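# Rehang the mismatched flower on a peg of its colour

## Task

Find the one flower hanging on a peg whose colour differs from its own and rehang it on an unoccupied peg that matches its colour, without deforming any stem. At the end the dryer must be on its rail and every flower must hang upside down (head lowest), held by a clip on its stem.

## Robot and tools

Robot: two arms, left_arm and right_arm, each with six joints and a gripper. Joint order in every row and every per-joint list: waist, shoulder, elbow, wrist pitch, wrist yaw, wrist roll. Stated ranges in rad: waist -2.618 to 3.054, shoulder 0.000 to 3.142, elbow 0.000 to 3.142, wrist pitch -1.571 to 1.571, wrist yaw -1.571 to 1.571, wrist roll -2.094 to 2.094. Wrist yaw is reversed on both arms: its sign in calls, results and refusals is the opposite of the arm's own convention, so a stated range of a to b becomes -b to -a in your numbers. Real joint ends may sit up to 0.059 rad either side of the stated ones.

Frame: all hand positions, orientations, velocities and targets are in the scene frame. Origin at table-top height, halfway between the nominal arm bases; +z up, +x out over the table, left_arm on +y. Image left/right does not follow arm names. Real bases are offset from nominal; only a BASES line gives calibrated places. Printed hand pose may be off by a few cm, more at full reach. end_effector_position (m) is the point between the finger pads, about 1 cm short of the tips; fingers point along gripper +z and close along its y axis.

The row: 14 numbers, each in [-1, 1], always both arms: left_arm joints 1-6 then left opening, then right_arm joints 1-6 then right opening. Joint entries are offsets, scaled so 1.0 = 2.224 rad for waist, shoulder, elbow and 8.485 rad for the three wrist joints. They are measured from the Joint targets shown in the latest result (where the previous command left things), not from the previous row, so sending the same offset again moves further. Opening is absolute, not an offset: +1 fully open, -1 closed; between those, fingers go to where grip_measured would read that value. To keep a gripper as is, resend its current value (0 is a real command, roughly half open).

execute_actions: actions = list of actions; each action is a list of up to 15 rows, one per 1/30 s step; a short action repeats its last row to fill 15 steps (0.5 s). All rows in an action count from the targets at that action's start. Empty actions just returns state and images. cameras: list of names, null/omitted or ["all"] for all, [] for none; an unknown name invalidates the call. An action is rejected for both arms if it would push a joint more than 0.059 rad outside its range; if the first action is rejected or any action is malformed, the whole call is rejected. A joint asked beyond its real end stops there and the result may say "joint sent to its limit" (absence does not prove room remains).

move: target is one 14-number row or a list of up to 15 rows (waypoints), each an offset from the same starting Joint targets. All joints travel together, so grippers trace curves; no collision avoidance. speed (rad/s, 0.01 to 12.57, default 0.5) caps the fastest joint, one value or one per waypoint. blend (rad) rounds corners at intermediate waypoints; 0 stops at each. opening_speed (0.2 or more, per second on the -1..1 scale) ramps the fingers; use a low value to close on fragile stems. Finger changes in later waypoints apply only after arrival and rest. Paths last 0.5 s to 10 s. blocking=false returns early while motion continues. The result adds a "move:" line: done, off_target (resting over 0.035 rad from target), moving, held or fault, plus limits=held if steps were withheld. done does not mean no contact.

wait: seconds 0 to 10; arms hold their last command; a running move keeps going. stop: brakes a running move (needs room). zoom_image: camera (cam_head_left, cam_head_right, cam_high, cam_low, cam_left_wrist, cam_right_wrist) and region [x0, y0, x1, y1] in image pixels, origin top-left, at most 504 by 504; only cameras in the latest images. Images are 896x504; intrinsics are given per camera. finished_scene (scene 1) ends the scene irreversibly.

Results: Joint positions (rad, then finger gap in m, 0.094 open), Joint velocities ("within noise" if still), Joint targets (base for next offsets), Tool commands, grip_measured (opening scale; reads up to 2.5 mm wide when empty, narrower than the part under squeeze), joint torques (offset, noisy, non-zero unloaded; joints 1-3 wrap at plus/minus 28 N m), and step readings for execute_actions calls. "joint command not followed" means the clearance check altered targets. Each step targets stay within 0.339 rad (big joints) or 2.2 rad (wrist) of measured angles, and targets putting a gripper over 200 mm from its position are scaled back, so large moves may need several actions. Tiny joint changes may not start; drives have play.

Cautions: nothing may fall or be left off the table. Avoid drops, releasing moving objects, slams and hard pushes; a target past contact presses harder, a faster move hits harder. Never let arms collide or a gripper close on the other arm's fingers. Camera cables touching objects count as contact. Stems bend: grip gently, closing slowly. Loose objects may be nudged briefly. To stop an arm pressing, command targets back past its measured positions. Holding loads, stretching out or straining heats motors: MOTOR HOT at 75 °C, at 90 °C the arm folds and idles for the rest of the scene, at 100 °C it goes limp. While you think, time runs and the robot holds its command.

Each tool is called after "Emit:" as a command line: name --argument value for each argument, lists and objects as JSON in quotes; but a table of rows of numbers goes row by row, as --pt "numbers of a row", without its own name.

## Session

Emit:
execute_actions --actions '[]'

Scene clock: 0.00 s.
left_arm: end_effector_position=(+0.3992, +0.3093, +0.1067) grip_measured=+1.000 end_effector_quat_wxyz=(+0.604, -0.028, +0.795, +0.039) | right_arm: end_effector_position=(+0.3574, -0.2733, +0.1338) grip_measured=+1.000 end_effector_quat_wxyz=(+0.628, +0.053, +0.773, -0.070)
Joint positions: left_arm=[0.005 1.587 0.366 0.951 0.038 0.019 0.094] | right_arm=[0.089 1.499 0.358 0.933 -0.25 0.01 0.094]
Joint velocities: within noise
Joint torques (N m): no reading
Heat: left arm: 27 °C; right arm: 26 °C.
Joint targets: left_arm=[0.006 1.571 0.383 0.965 0.044 0.013] | right_arm=[0.089 1.483 0.375 0.946 -0.257 0.003]
Tool commands: left_gripper/opening=+1.0 right_gripper/opening=+1.0

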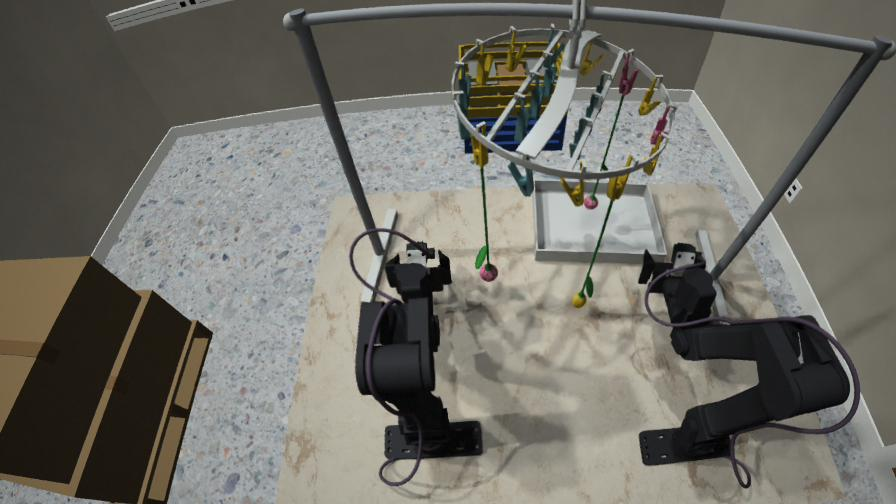

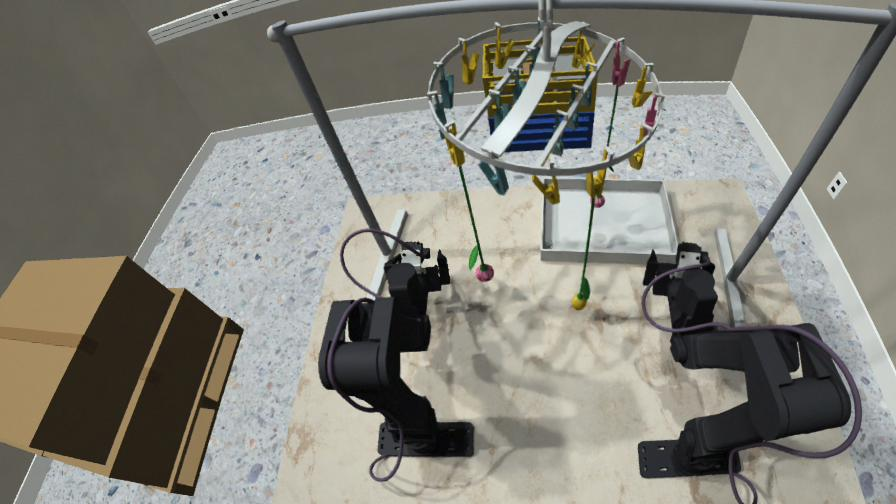

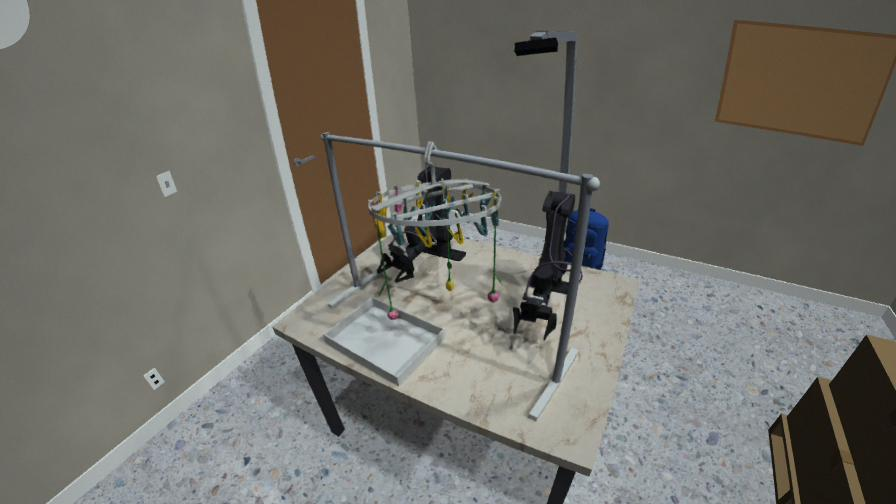

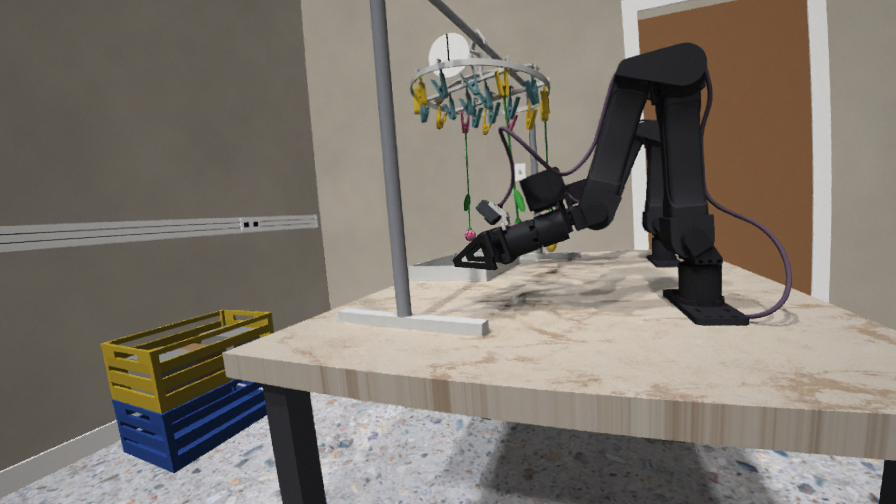

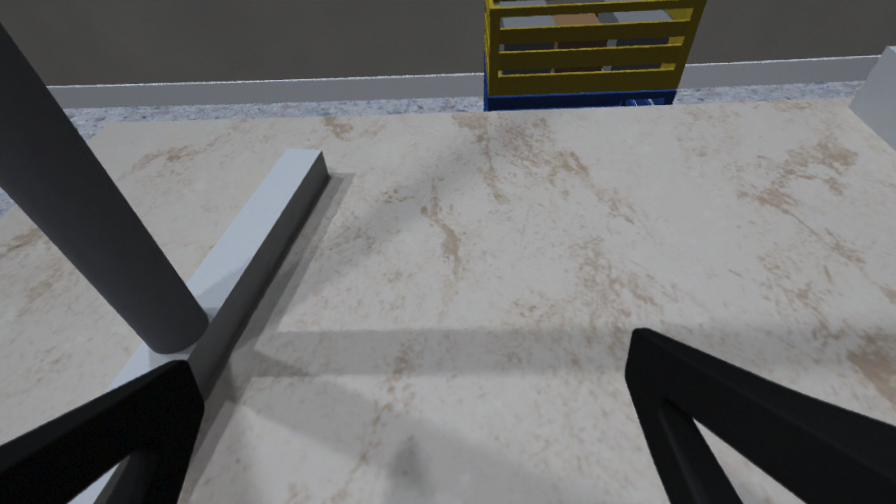

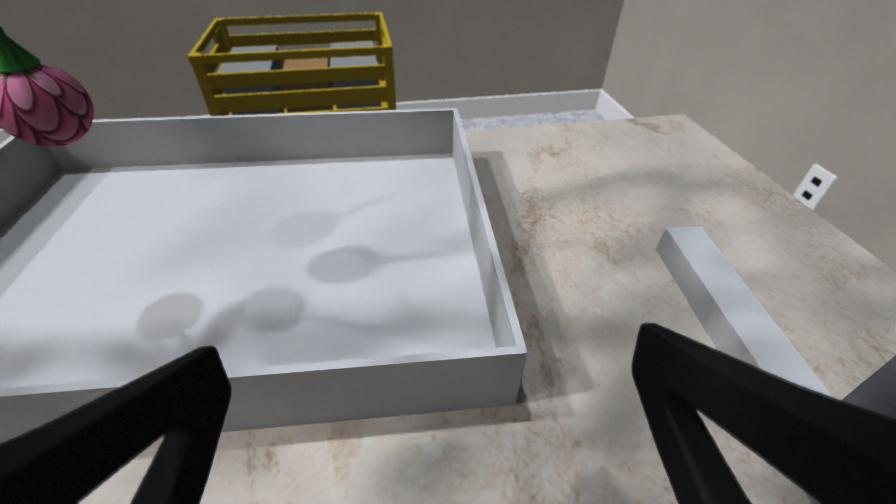

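Emit:
zoom_image --camera "cam_head_left" --region '[420, 0, 720, 320]'

Emit:
zoom_image --camera "cam_head_right" --region '[410, 0, 710, 320]'

Emit:
zoom_image --camera "cam_high" --region '[340, 120, 540, 340]'

Emit:
zoom_image --camera "cam_low" --region '[380, 20, 600, 280]'

Scaled by 1.575 from the camera's 896x504 image, which has a finer 1280x720 frame.

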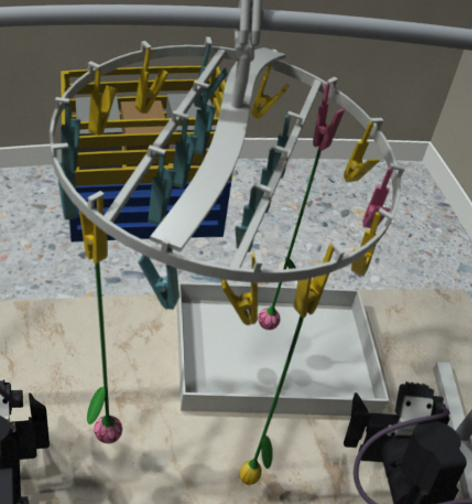

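Scaled by 1.575 from the camera's 896x504 image, which has a finer 1280x720 frame.

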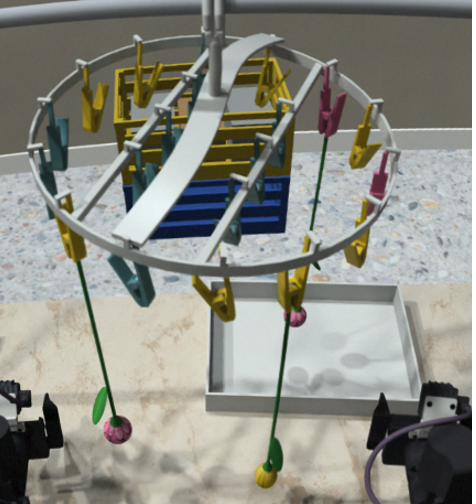

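Scaled by 2.291 from the camera's 896x504 image, which has a finer 1280x720 frame.

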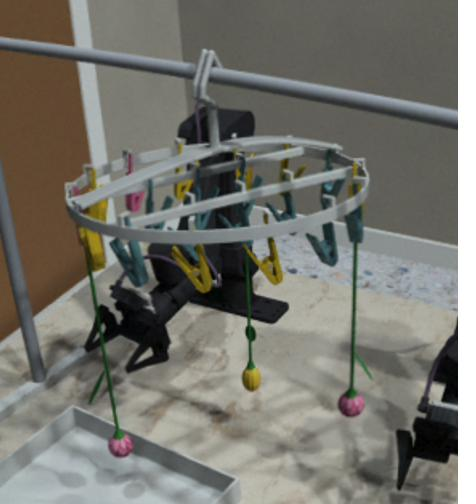

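Scaled by 1.938 from the camera's 896x504 image, which has a finer 1280x720 frame.

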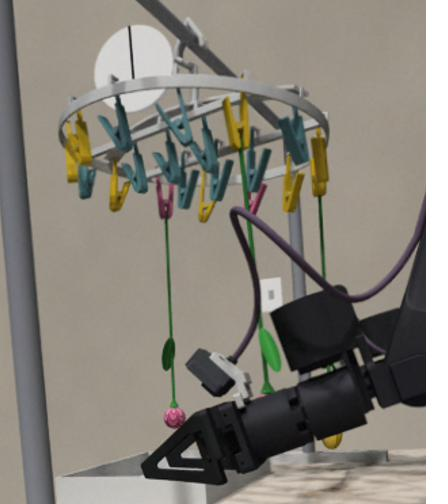

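Emit:
zoom_image --camera "cam_head_left" --region '[440, 120, 540, 200]'

Emit:
zoom_image --camera "cam_head_left" --region '[590, 30, 690, 130]'

Emit:
zoom_image --camera "cam_head_right" --region '[590, 30, 690, 130]'

Emit:
zoom_image --camera "cam_low" --region '[400, 50, 560, 150]'

Scaled by 5.040 from the camera's 896x504 image, which has a finer 1280x720 frame.

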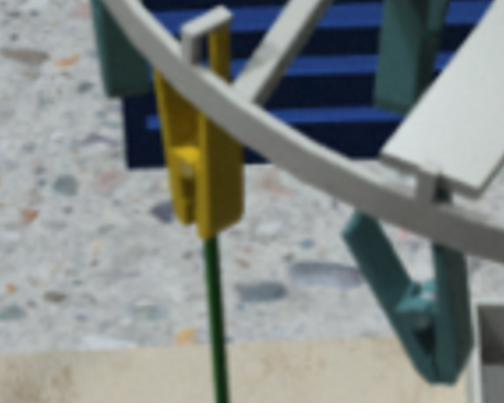

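Scaled by 5.040 from the camera's 896x504 image, which has a finer 1280x720 frame.

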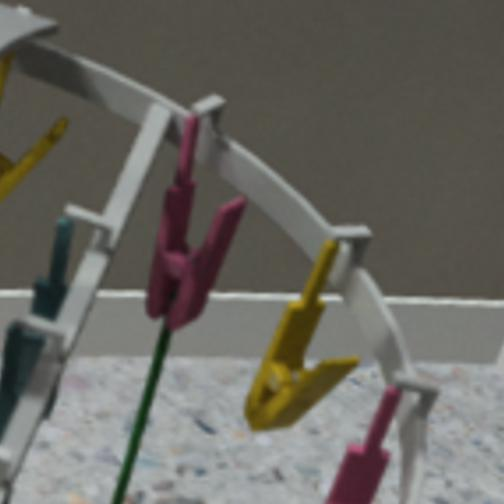

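Scaled by 5.040 from the camera's 896x504 image, which has a finer 1280x720 frame.

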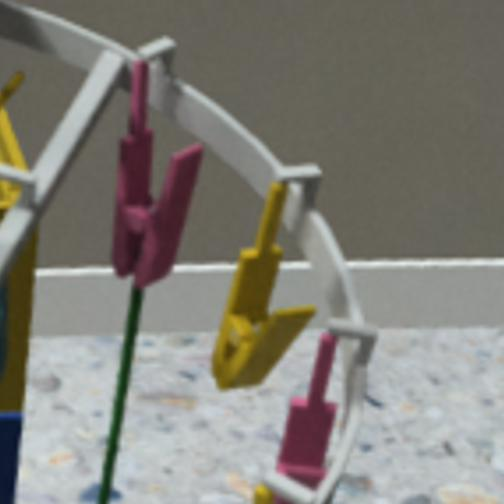

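Scaled by 3.150 from the camera's 896x504 image, which has a finer 1280x720 frame.

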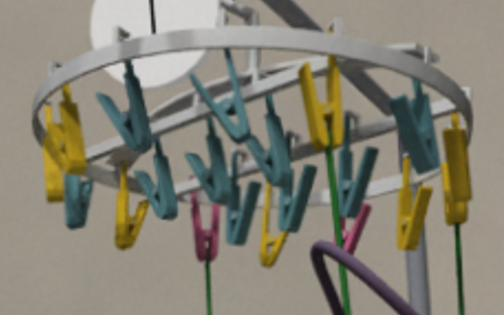

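Emit:
zoom_image --camera "cam_head_left" --region '[340, 220, 500, 480]'

Emit:
zoom_image --camera "cam_head_left" --region '[600, 220, 860, 500]'

Emit:
zoom_image --camera "cam_head_right" --region '[320, 220, 500, 480]'

Scaled by 1.938 from the camera's 896x504 image, which has a finer 1280x720 frame.

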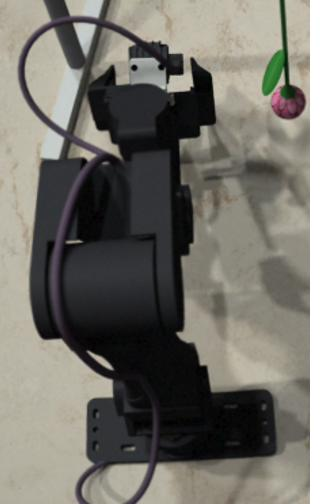

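Scaled by 1.800 from the camera's 896x504 image, which has a finer 1280x720 frame.

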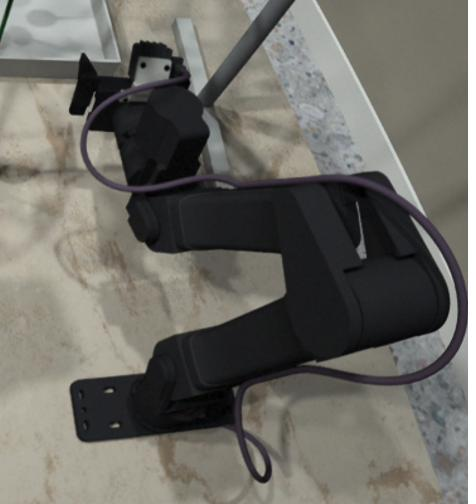

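Scaled by 1.938 from the camera's 896x504 image, which has a finer 1280x720 frame.

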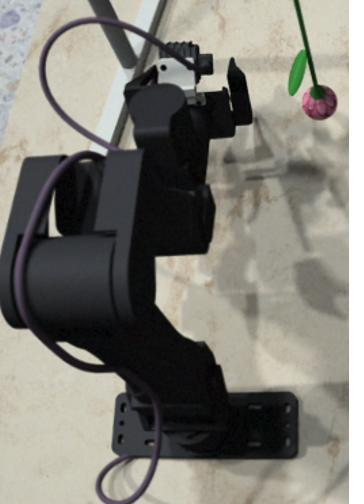

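Emit:
zoom_image --camera "cam_head_left" --region '[260, 0, 460, 300]'

Emit:
zoom_image --camera "cam_head_left" --region '[660, 0, 896, 340]'

Scaled by 1.680 from the camera's 896x504 image, which has a finer 1280x720 frame.

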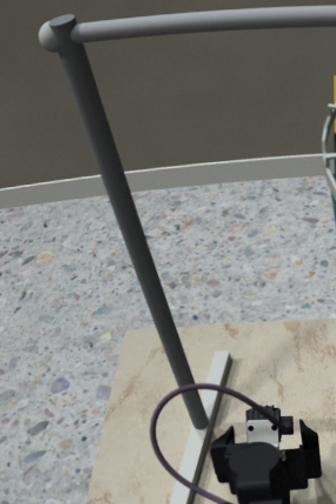

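Scaled by 1.482 from the camera's 896x504 image, which has a finer 1280x720 frame.

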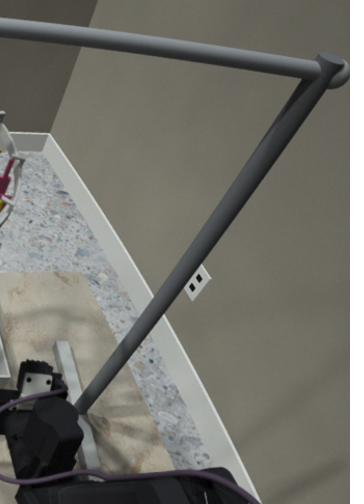

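Emit:
zoom_image --camera "cam_high" --region '[470, 20, 670, 380]'

Emit:
zoom_image --camera "cam_low" --region '[440, 20, 820, 340]'

Scaled by 1.400 from the camera's 896x504 image, which has a finer 1280x720 frame.

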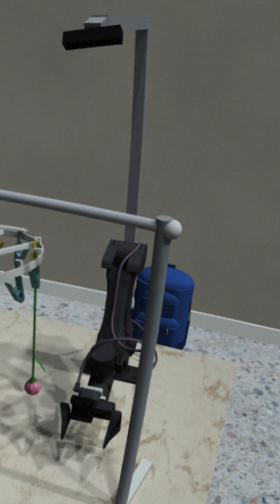

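Scaled by 1.326 from the camera's 896x504 image, which has a finer 1280x720 frame.

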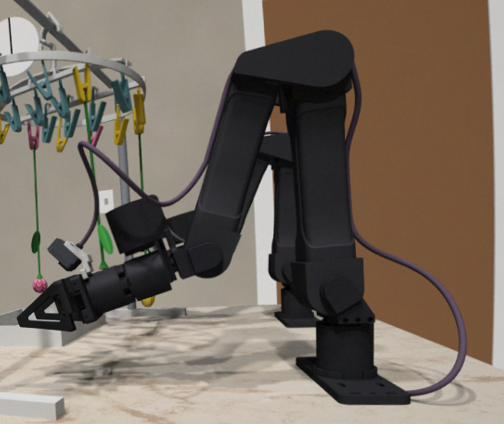

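Emit:
move --target '[0.1322, -0.3107, 0.0976, -0.0548, -0.0052, -0.0015, 1, 0,0,0,0,0,0,1]' --speed 0.8

Scene clock: 389.07 s.
left_arm: end_effector_position=(+0.3235, +0.3979, +0.3479) grip_measured=+1.000 end_effector_quat_wxyz=(+0.760, -0.105, +0.626, +0.143) | right_arm: end_effector_position=(+0.3574, -0.2733, +0.1338) grip_measured=+1.000 end_effector_quat_wxyz=(+0.628, +0.048, +0.773, -0.074)
Joint positions: left_arm=[0.295 0.89 0.553 0.534 0.001 0.019 0.094] | right_arm=[0.089 1.499 0.358 0.933 -0.25 -0.003 0.094]
Joint velocities: within noise
Joint torques (N m): left_arm=[0.5 -2.15 10.39 1.22 -0.07 -0.1] | right_arm=[0.05 -6.76 7.8 2.08 -0.06 0.01]
Heat: left arm: 38 °C; right arm: 37 °C.
Joint targets: left_arm=[0.300 0.880 0.600 0.500 0.000 0.001] | right_arm=[0.089 1.483 0.375 0.946 -0.257 0.003]
move: off_target (left_arm); left_arm: the elbow is farthest, 0.047 rad from its target

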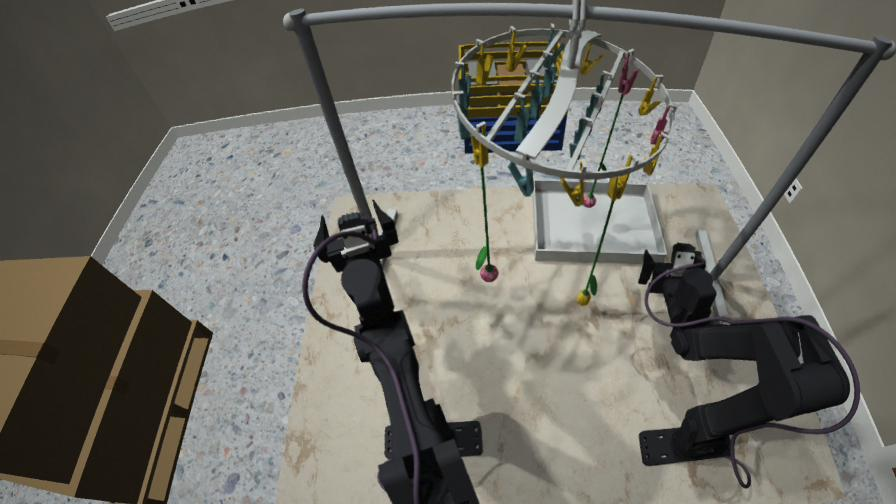

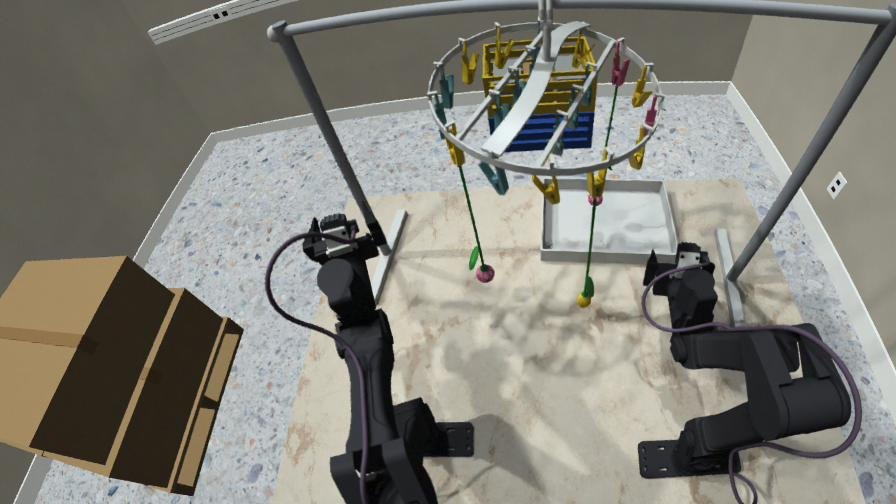

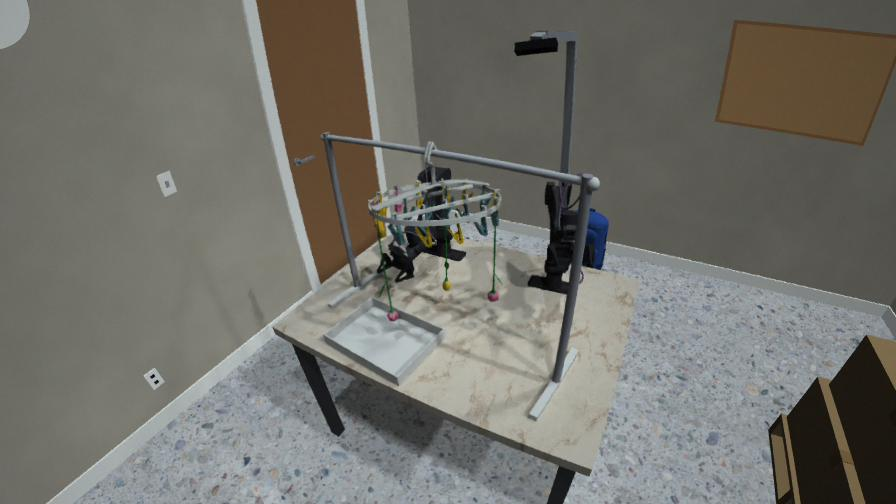

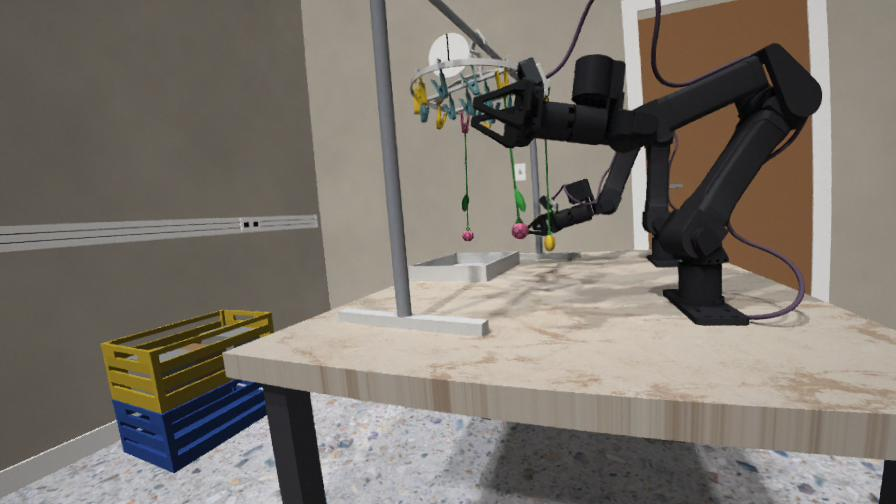

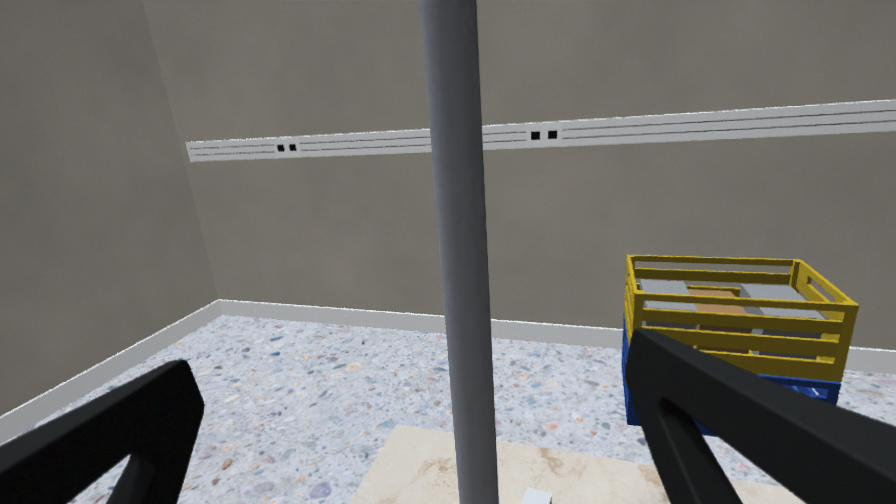

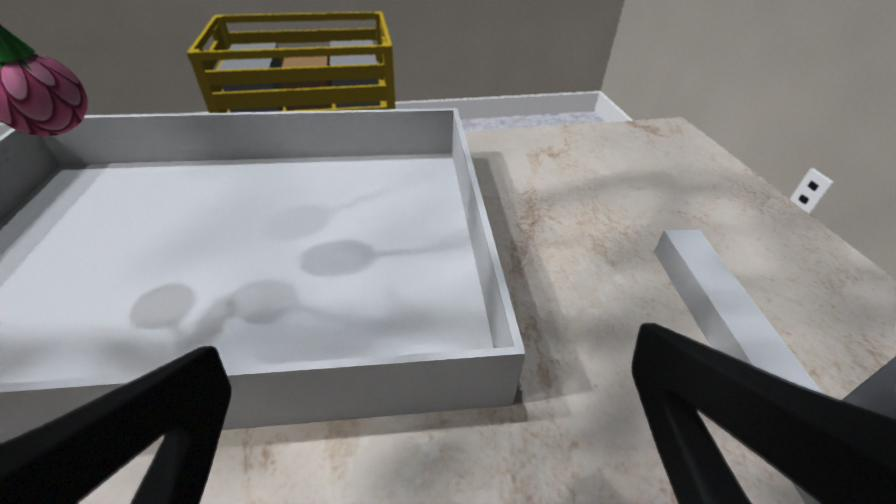

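Emit:
zoom_image --camera "cam_head_left" --region '[290, 180, 430, 300]'

Emit:
zoom_image --camera "cam_head_right" --region '[280, 180, 420, 300]'

Emit:
zoom_image --camera "cam_low" --region '[400, 30, 640, 260]'

Scaled by 3.600 from the camera's 896x504 image, which has a finer 1280x720 frame.

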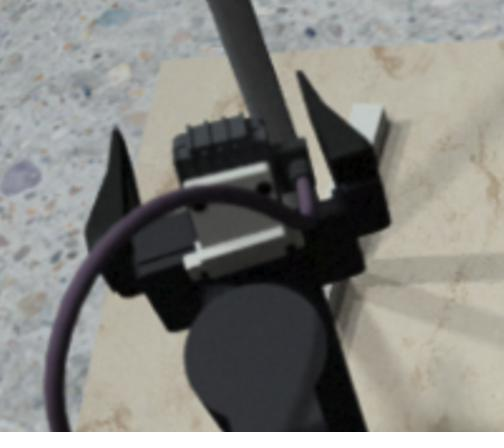

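Scaled by 3.600 from the camera's 896x504 image, which has a finer 1280x720 frame.

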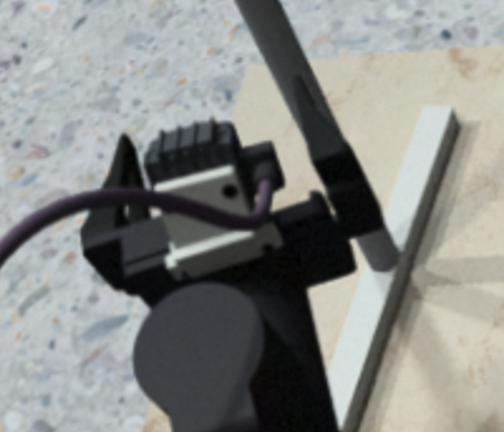

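Scaled by 2.100 from the camera's 896x504 image, which has a finer 1280x720 frame.

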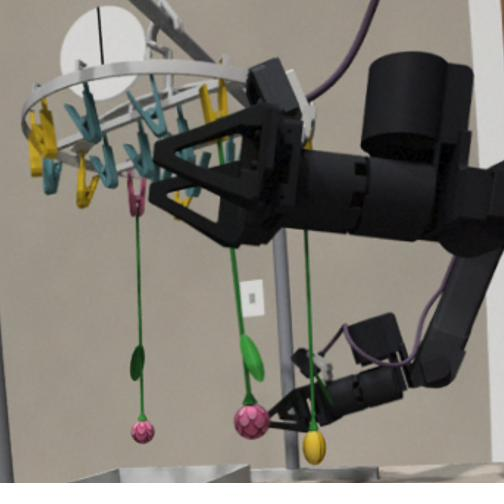

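Emit:
zoom_image --camera "cam_head_left" --region '[630, 90, 700, 160]'

Emit:
zoom_image --camera "cam_head_right" --region '[620, 80, 690, 150]'

Emit:
zoom_image --camera "cam_high" --region '[360, 170, 440, 250]'

Emit:
zoom_image --camera "cam_high" --region '[450, 170, 530, 250]'

Emit:
zoom_image --camera "cam_head_right" --region '[420, 110, 500, 190]'

Scaled by 7.200 from the camera's 896x504 image, which has a finer 1280x720 frame.

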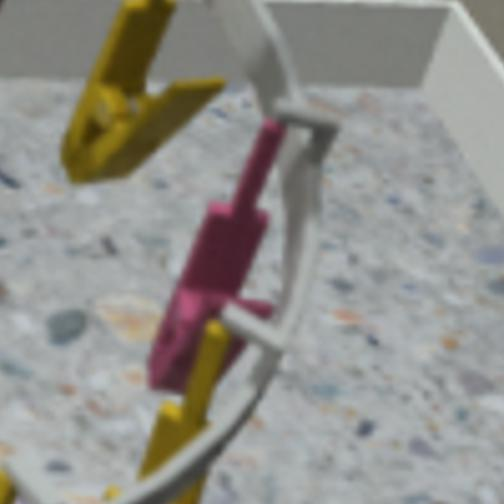

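Scaled by 7.200 from the camera's 896x504 image, which has a finer 1280x720 frame.

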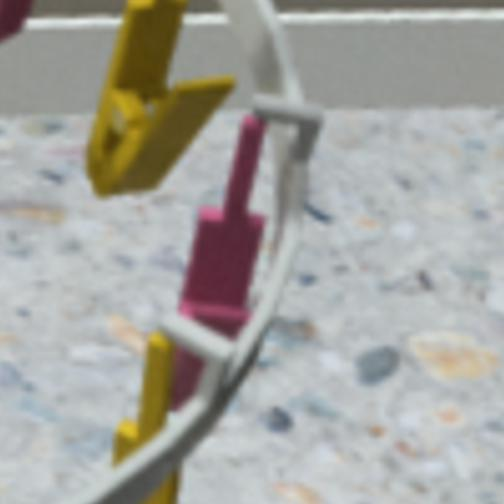

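Scaled by 6.300 from the camera's 896x504 image, which has a finer 1280x720 frame.

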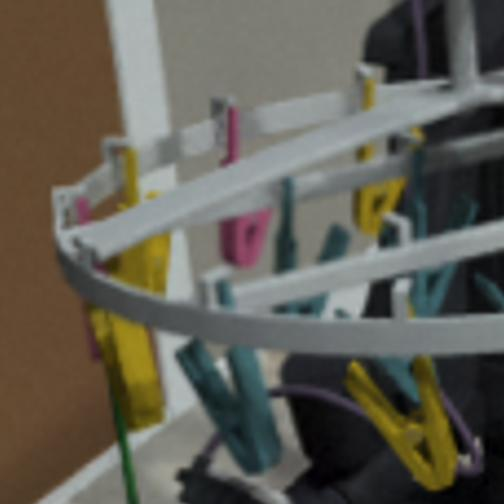

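Scaled by 6.300 from the camera's 896x504 image, which has a finer 1280x720 frame.

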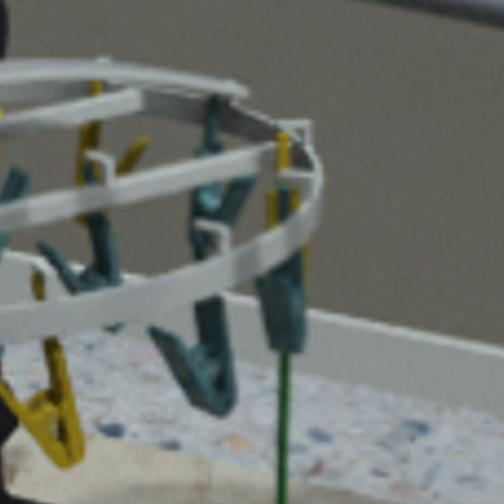

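Scaled by 6.300 from the camera's 896x504 image, which has a finer 1280x720 frame.

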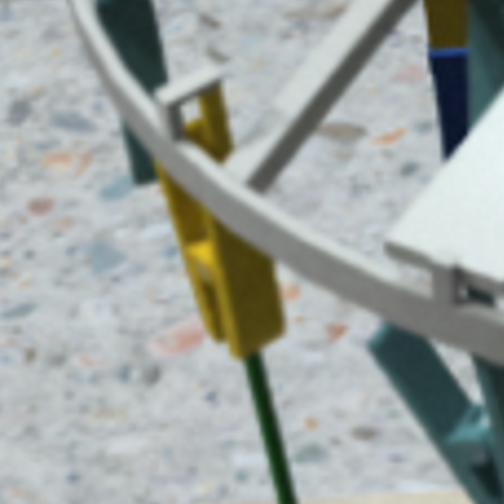

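Emit:
move --target '[-0.0490, 0.0589, 0.0270, 0.0846, -0.0988, 0, 0.4, 0,0,0,0,0,0,1]' --speed 0.8

Scene clock: 517.30 s.
left_arm: end_effector_position=(+0.2884, +0.2148, +0.4298) grip_measured=+0.402 end_effector_quat_wxyz=(+0.851, +0.326, +0.407, -0.057) | right_arm: end_effector_position=(+0.3574, -0.2733, +0.1338) grip_measured=+1.000 end_effector_quat_wxyz=(+0.628, +0.048, +0.773, -0.074)
Joint positions: left_arm=[0.191 1.015 0.605 1.161 -0.838 0.001 0.066] | right_arm=[0.089 1.499 0.358 0.933 -0.25 -0.003 0.094]
Joint velocities: within noise
Joint torques (N m): left_arm=[-0.51 -1.8 10.44 1.32 0.22 -0.07] | right_arm=[0.05 -6.78 7.79 2.08 -0.06 0.01]
Heat: left arm: 40 °C; right arm: 38 °C.
Joint targets: left_arm=[0.191 1.011 0.660 1.218 -0.839 0.001] | right_arm=[0.089 1.483 0.375 0.946 -0.257 0.003]
move: off_target (left_arm); left_arm: the wrist pitch is farthest, 0.057 rad from its target

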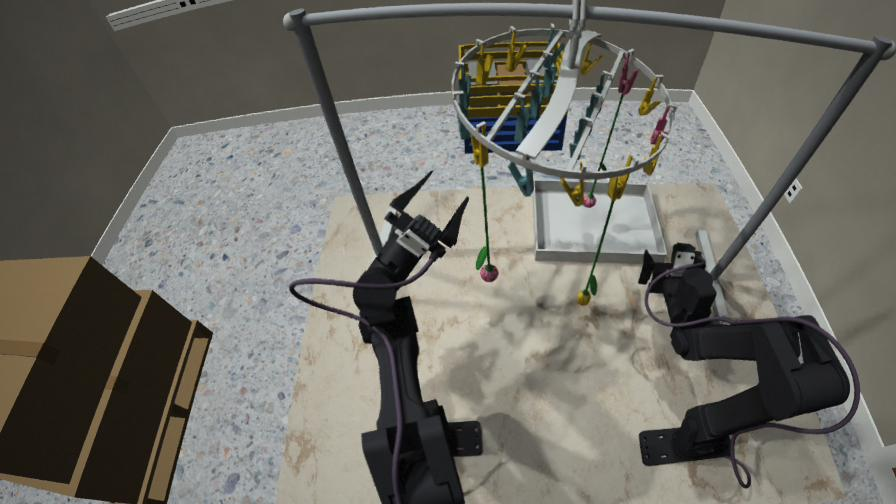

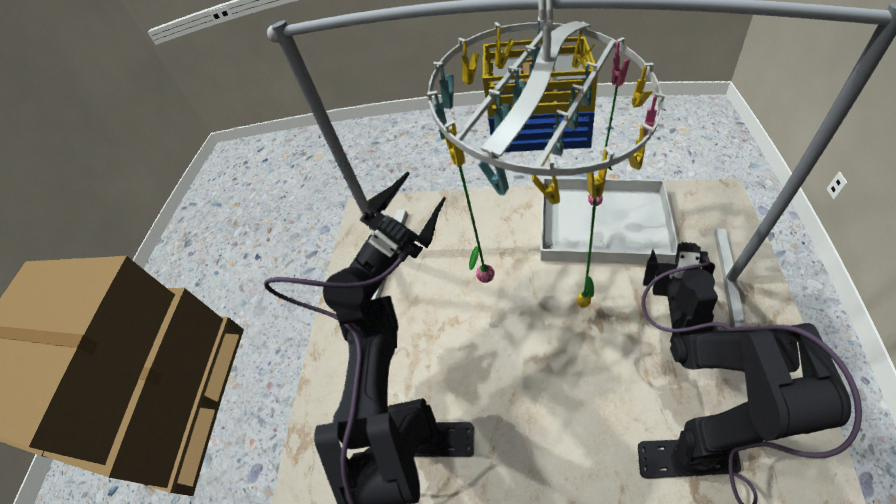

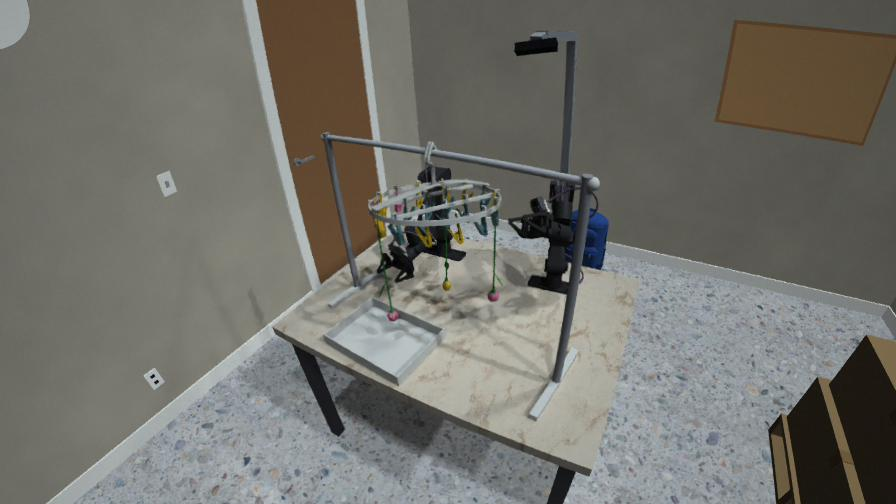

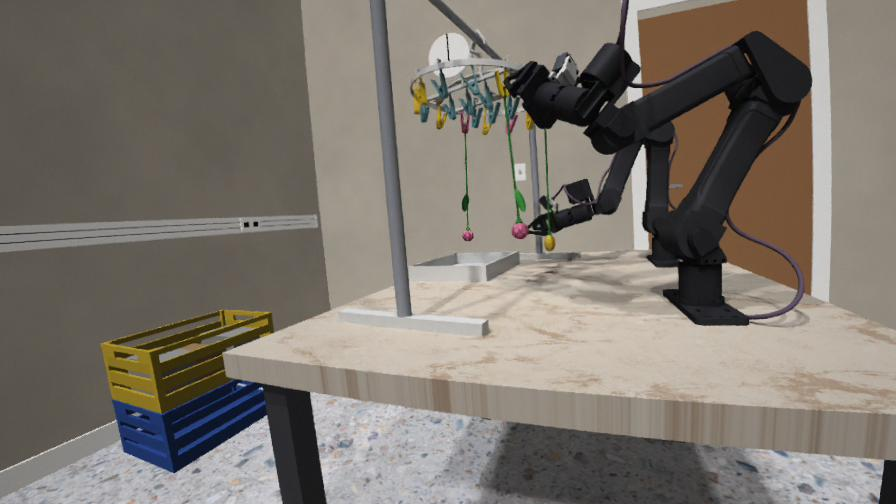

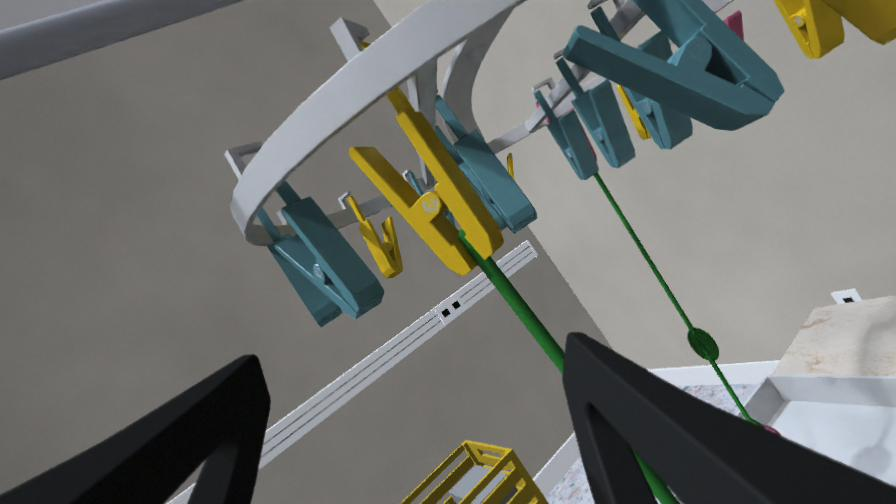

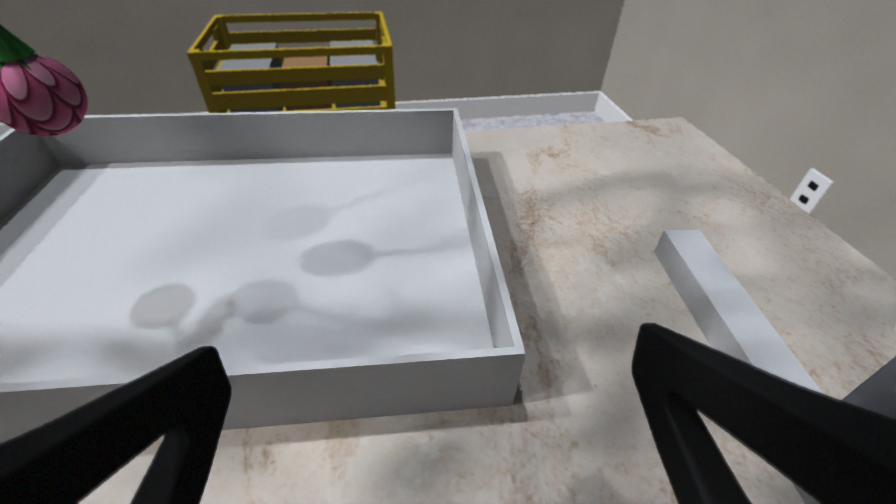

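Emit:
move --target '[0, 0, 0, 0, 0, -0.0716, 0.4, 0,0,0,0,0,0,1]' --speed 1.2

Scene clock: 578.37 s.
left_arm: end_effector_position=(+0.2879, +0.2144, +0.4301) grip_measured=+0.402 end_effector_quat_wxyz=(+0.796, +0.190, +0.485, -0.309) | right_arm: end_effector_position=(+0.3574, -0.2733, +0.1338) grip_measured=+1.000 end_effector_quat_wxyz=(+0.628, +0.048, +0.773, -0.074)
Joint positions: left_arm=[0.191 1.015 0.605 1.164 -0.84 -0.608 0.066] | right_arm=[0.089 1.499 0.358 0.933 -0.25 -0.003 0.094]
Joint velocities: within noise
Joint torques (N m): left_arm=[-0.42 -1.57 10.41 1.27 0.24 -0.02] | right_arm=[0.03 -6.78 7.79 2.08 -0.06 0.01]
Heat: left arm: 42 °C; right arm: 38 °C.
Joint targets: left_arm=[0.191 1.011 0.660 1.218 -0.839 -0.607] | right_arm=[0.089 1.483 0.375 0.946 -0.257 0.003]
move: off_target (left_arm); left_arm: the elbow is farthest, 0.055 rad from its target

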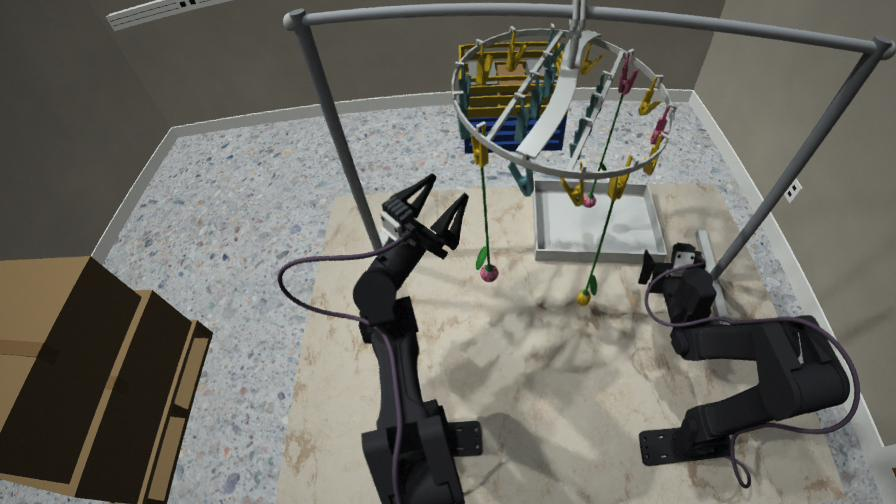

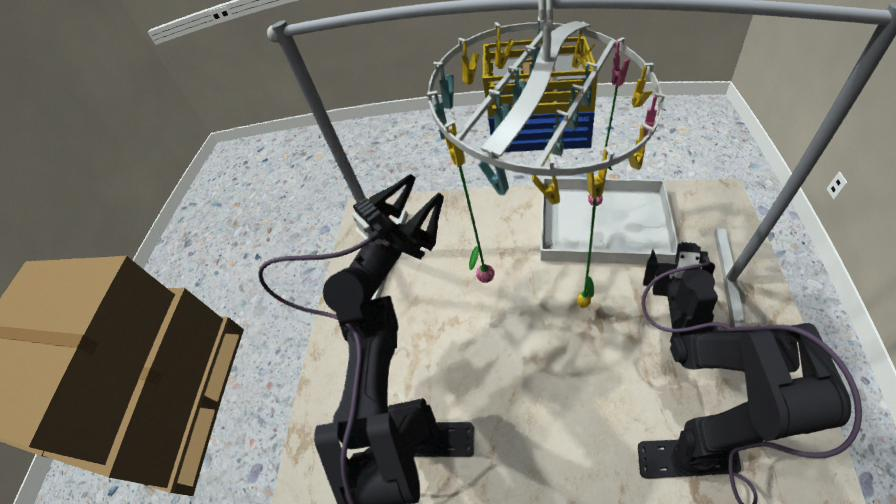

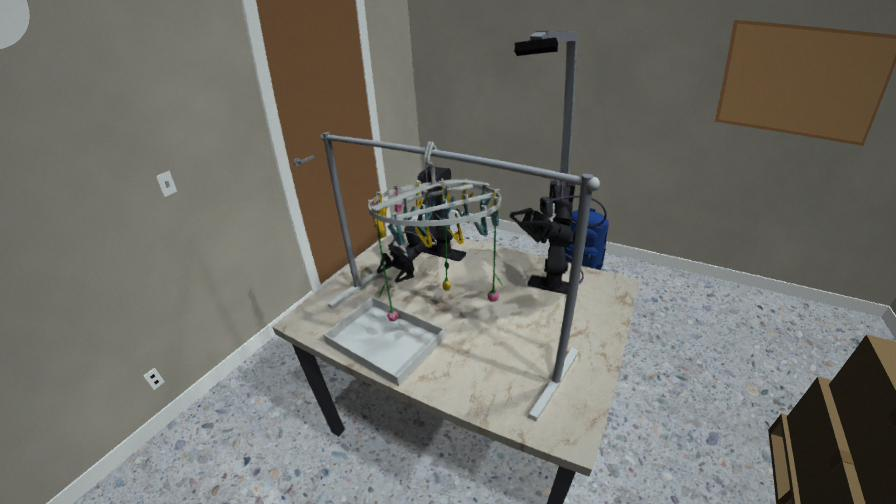

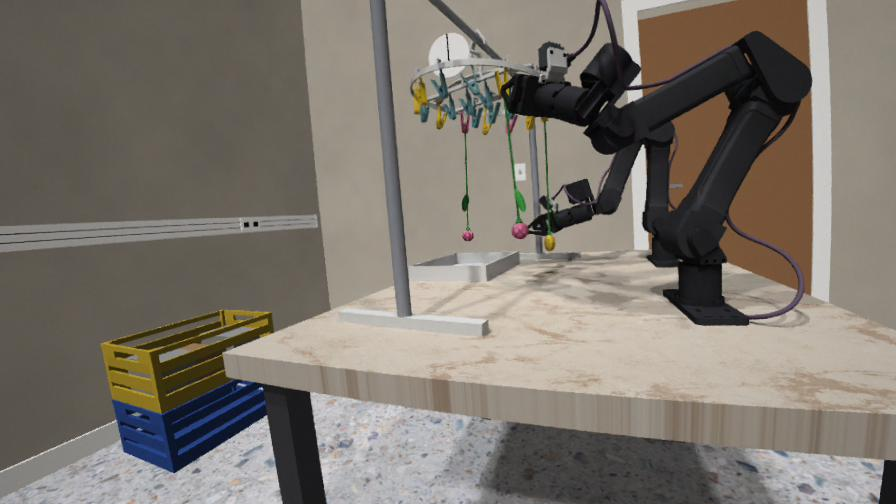

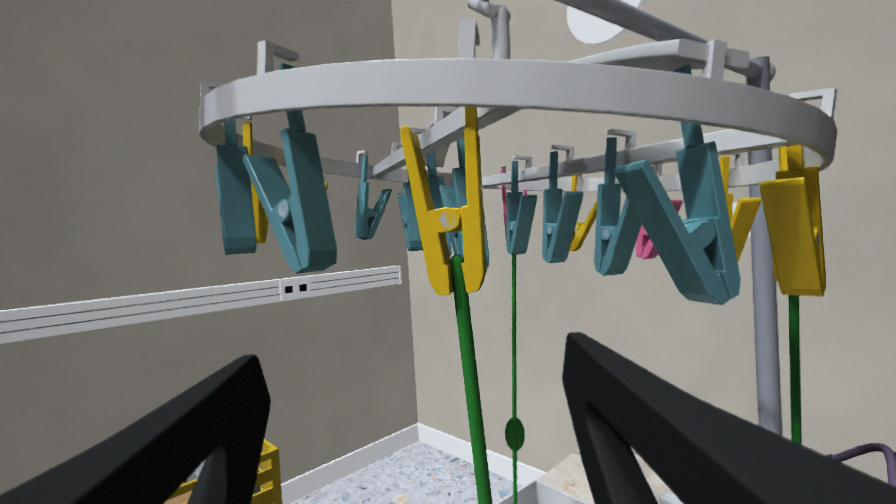

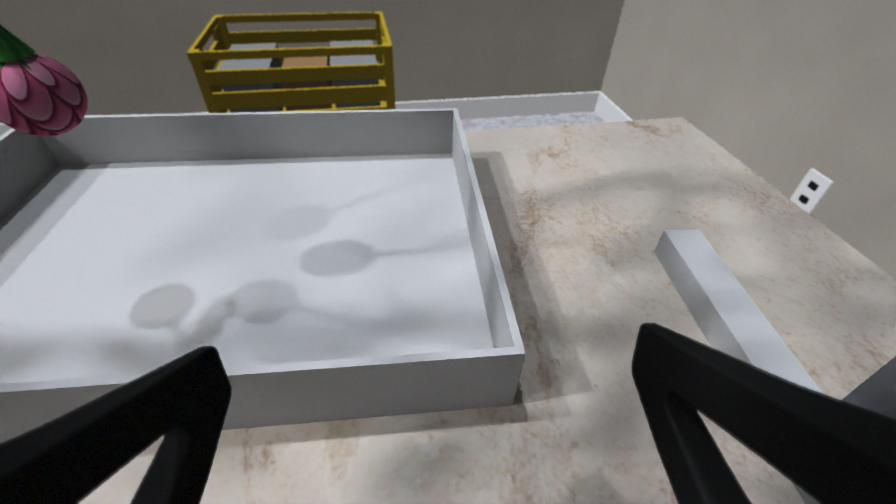

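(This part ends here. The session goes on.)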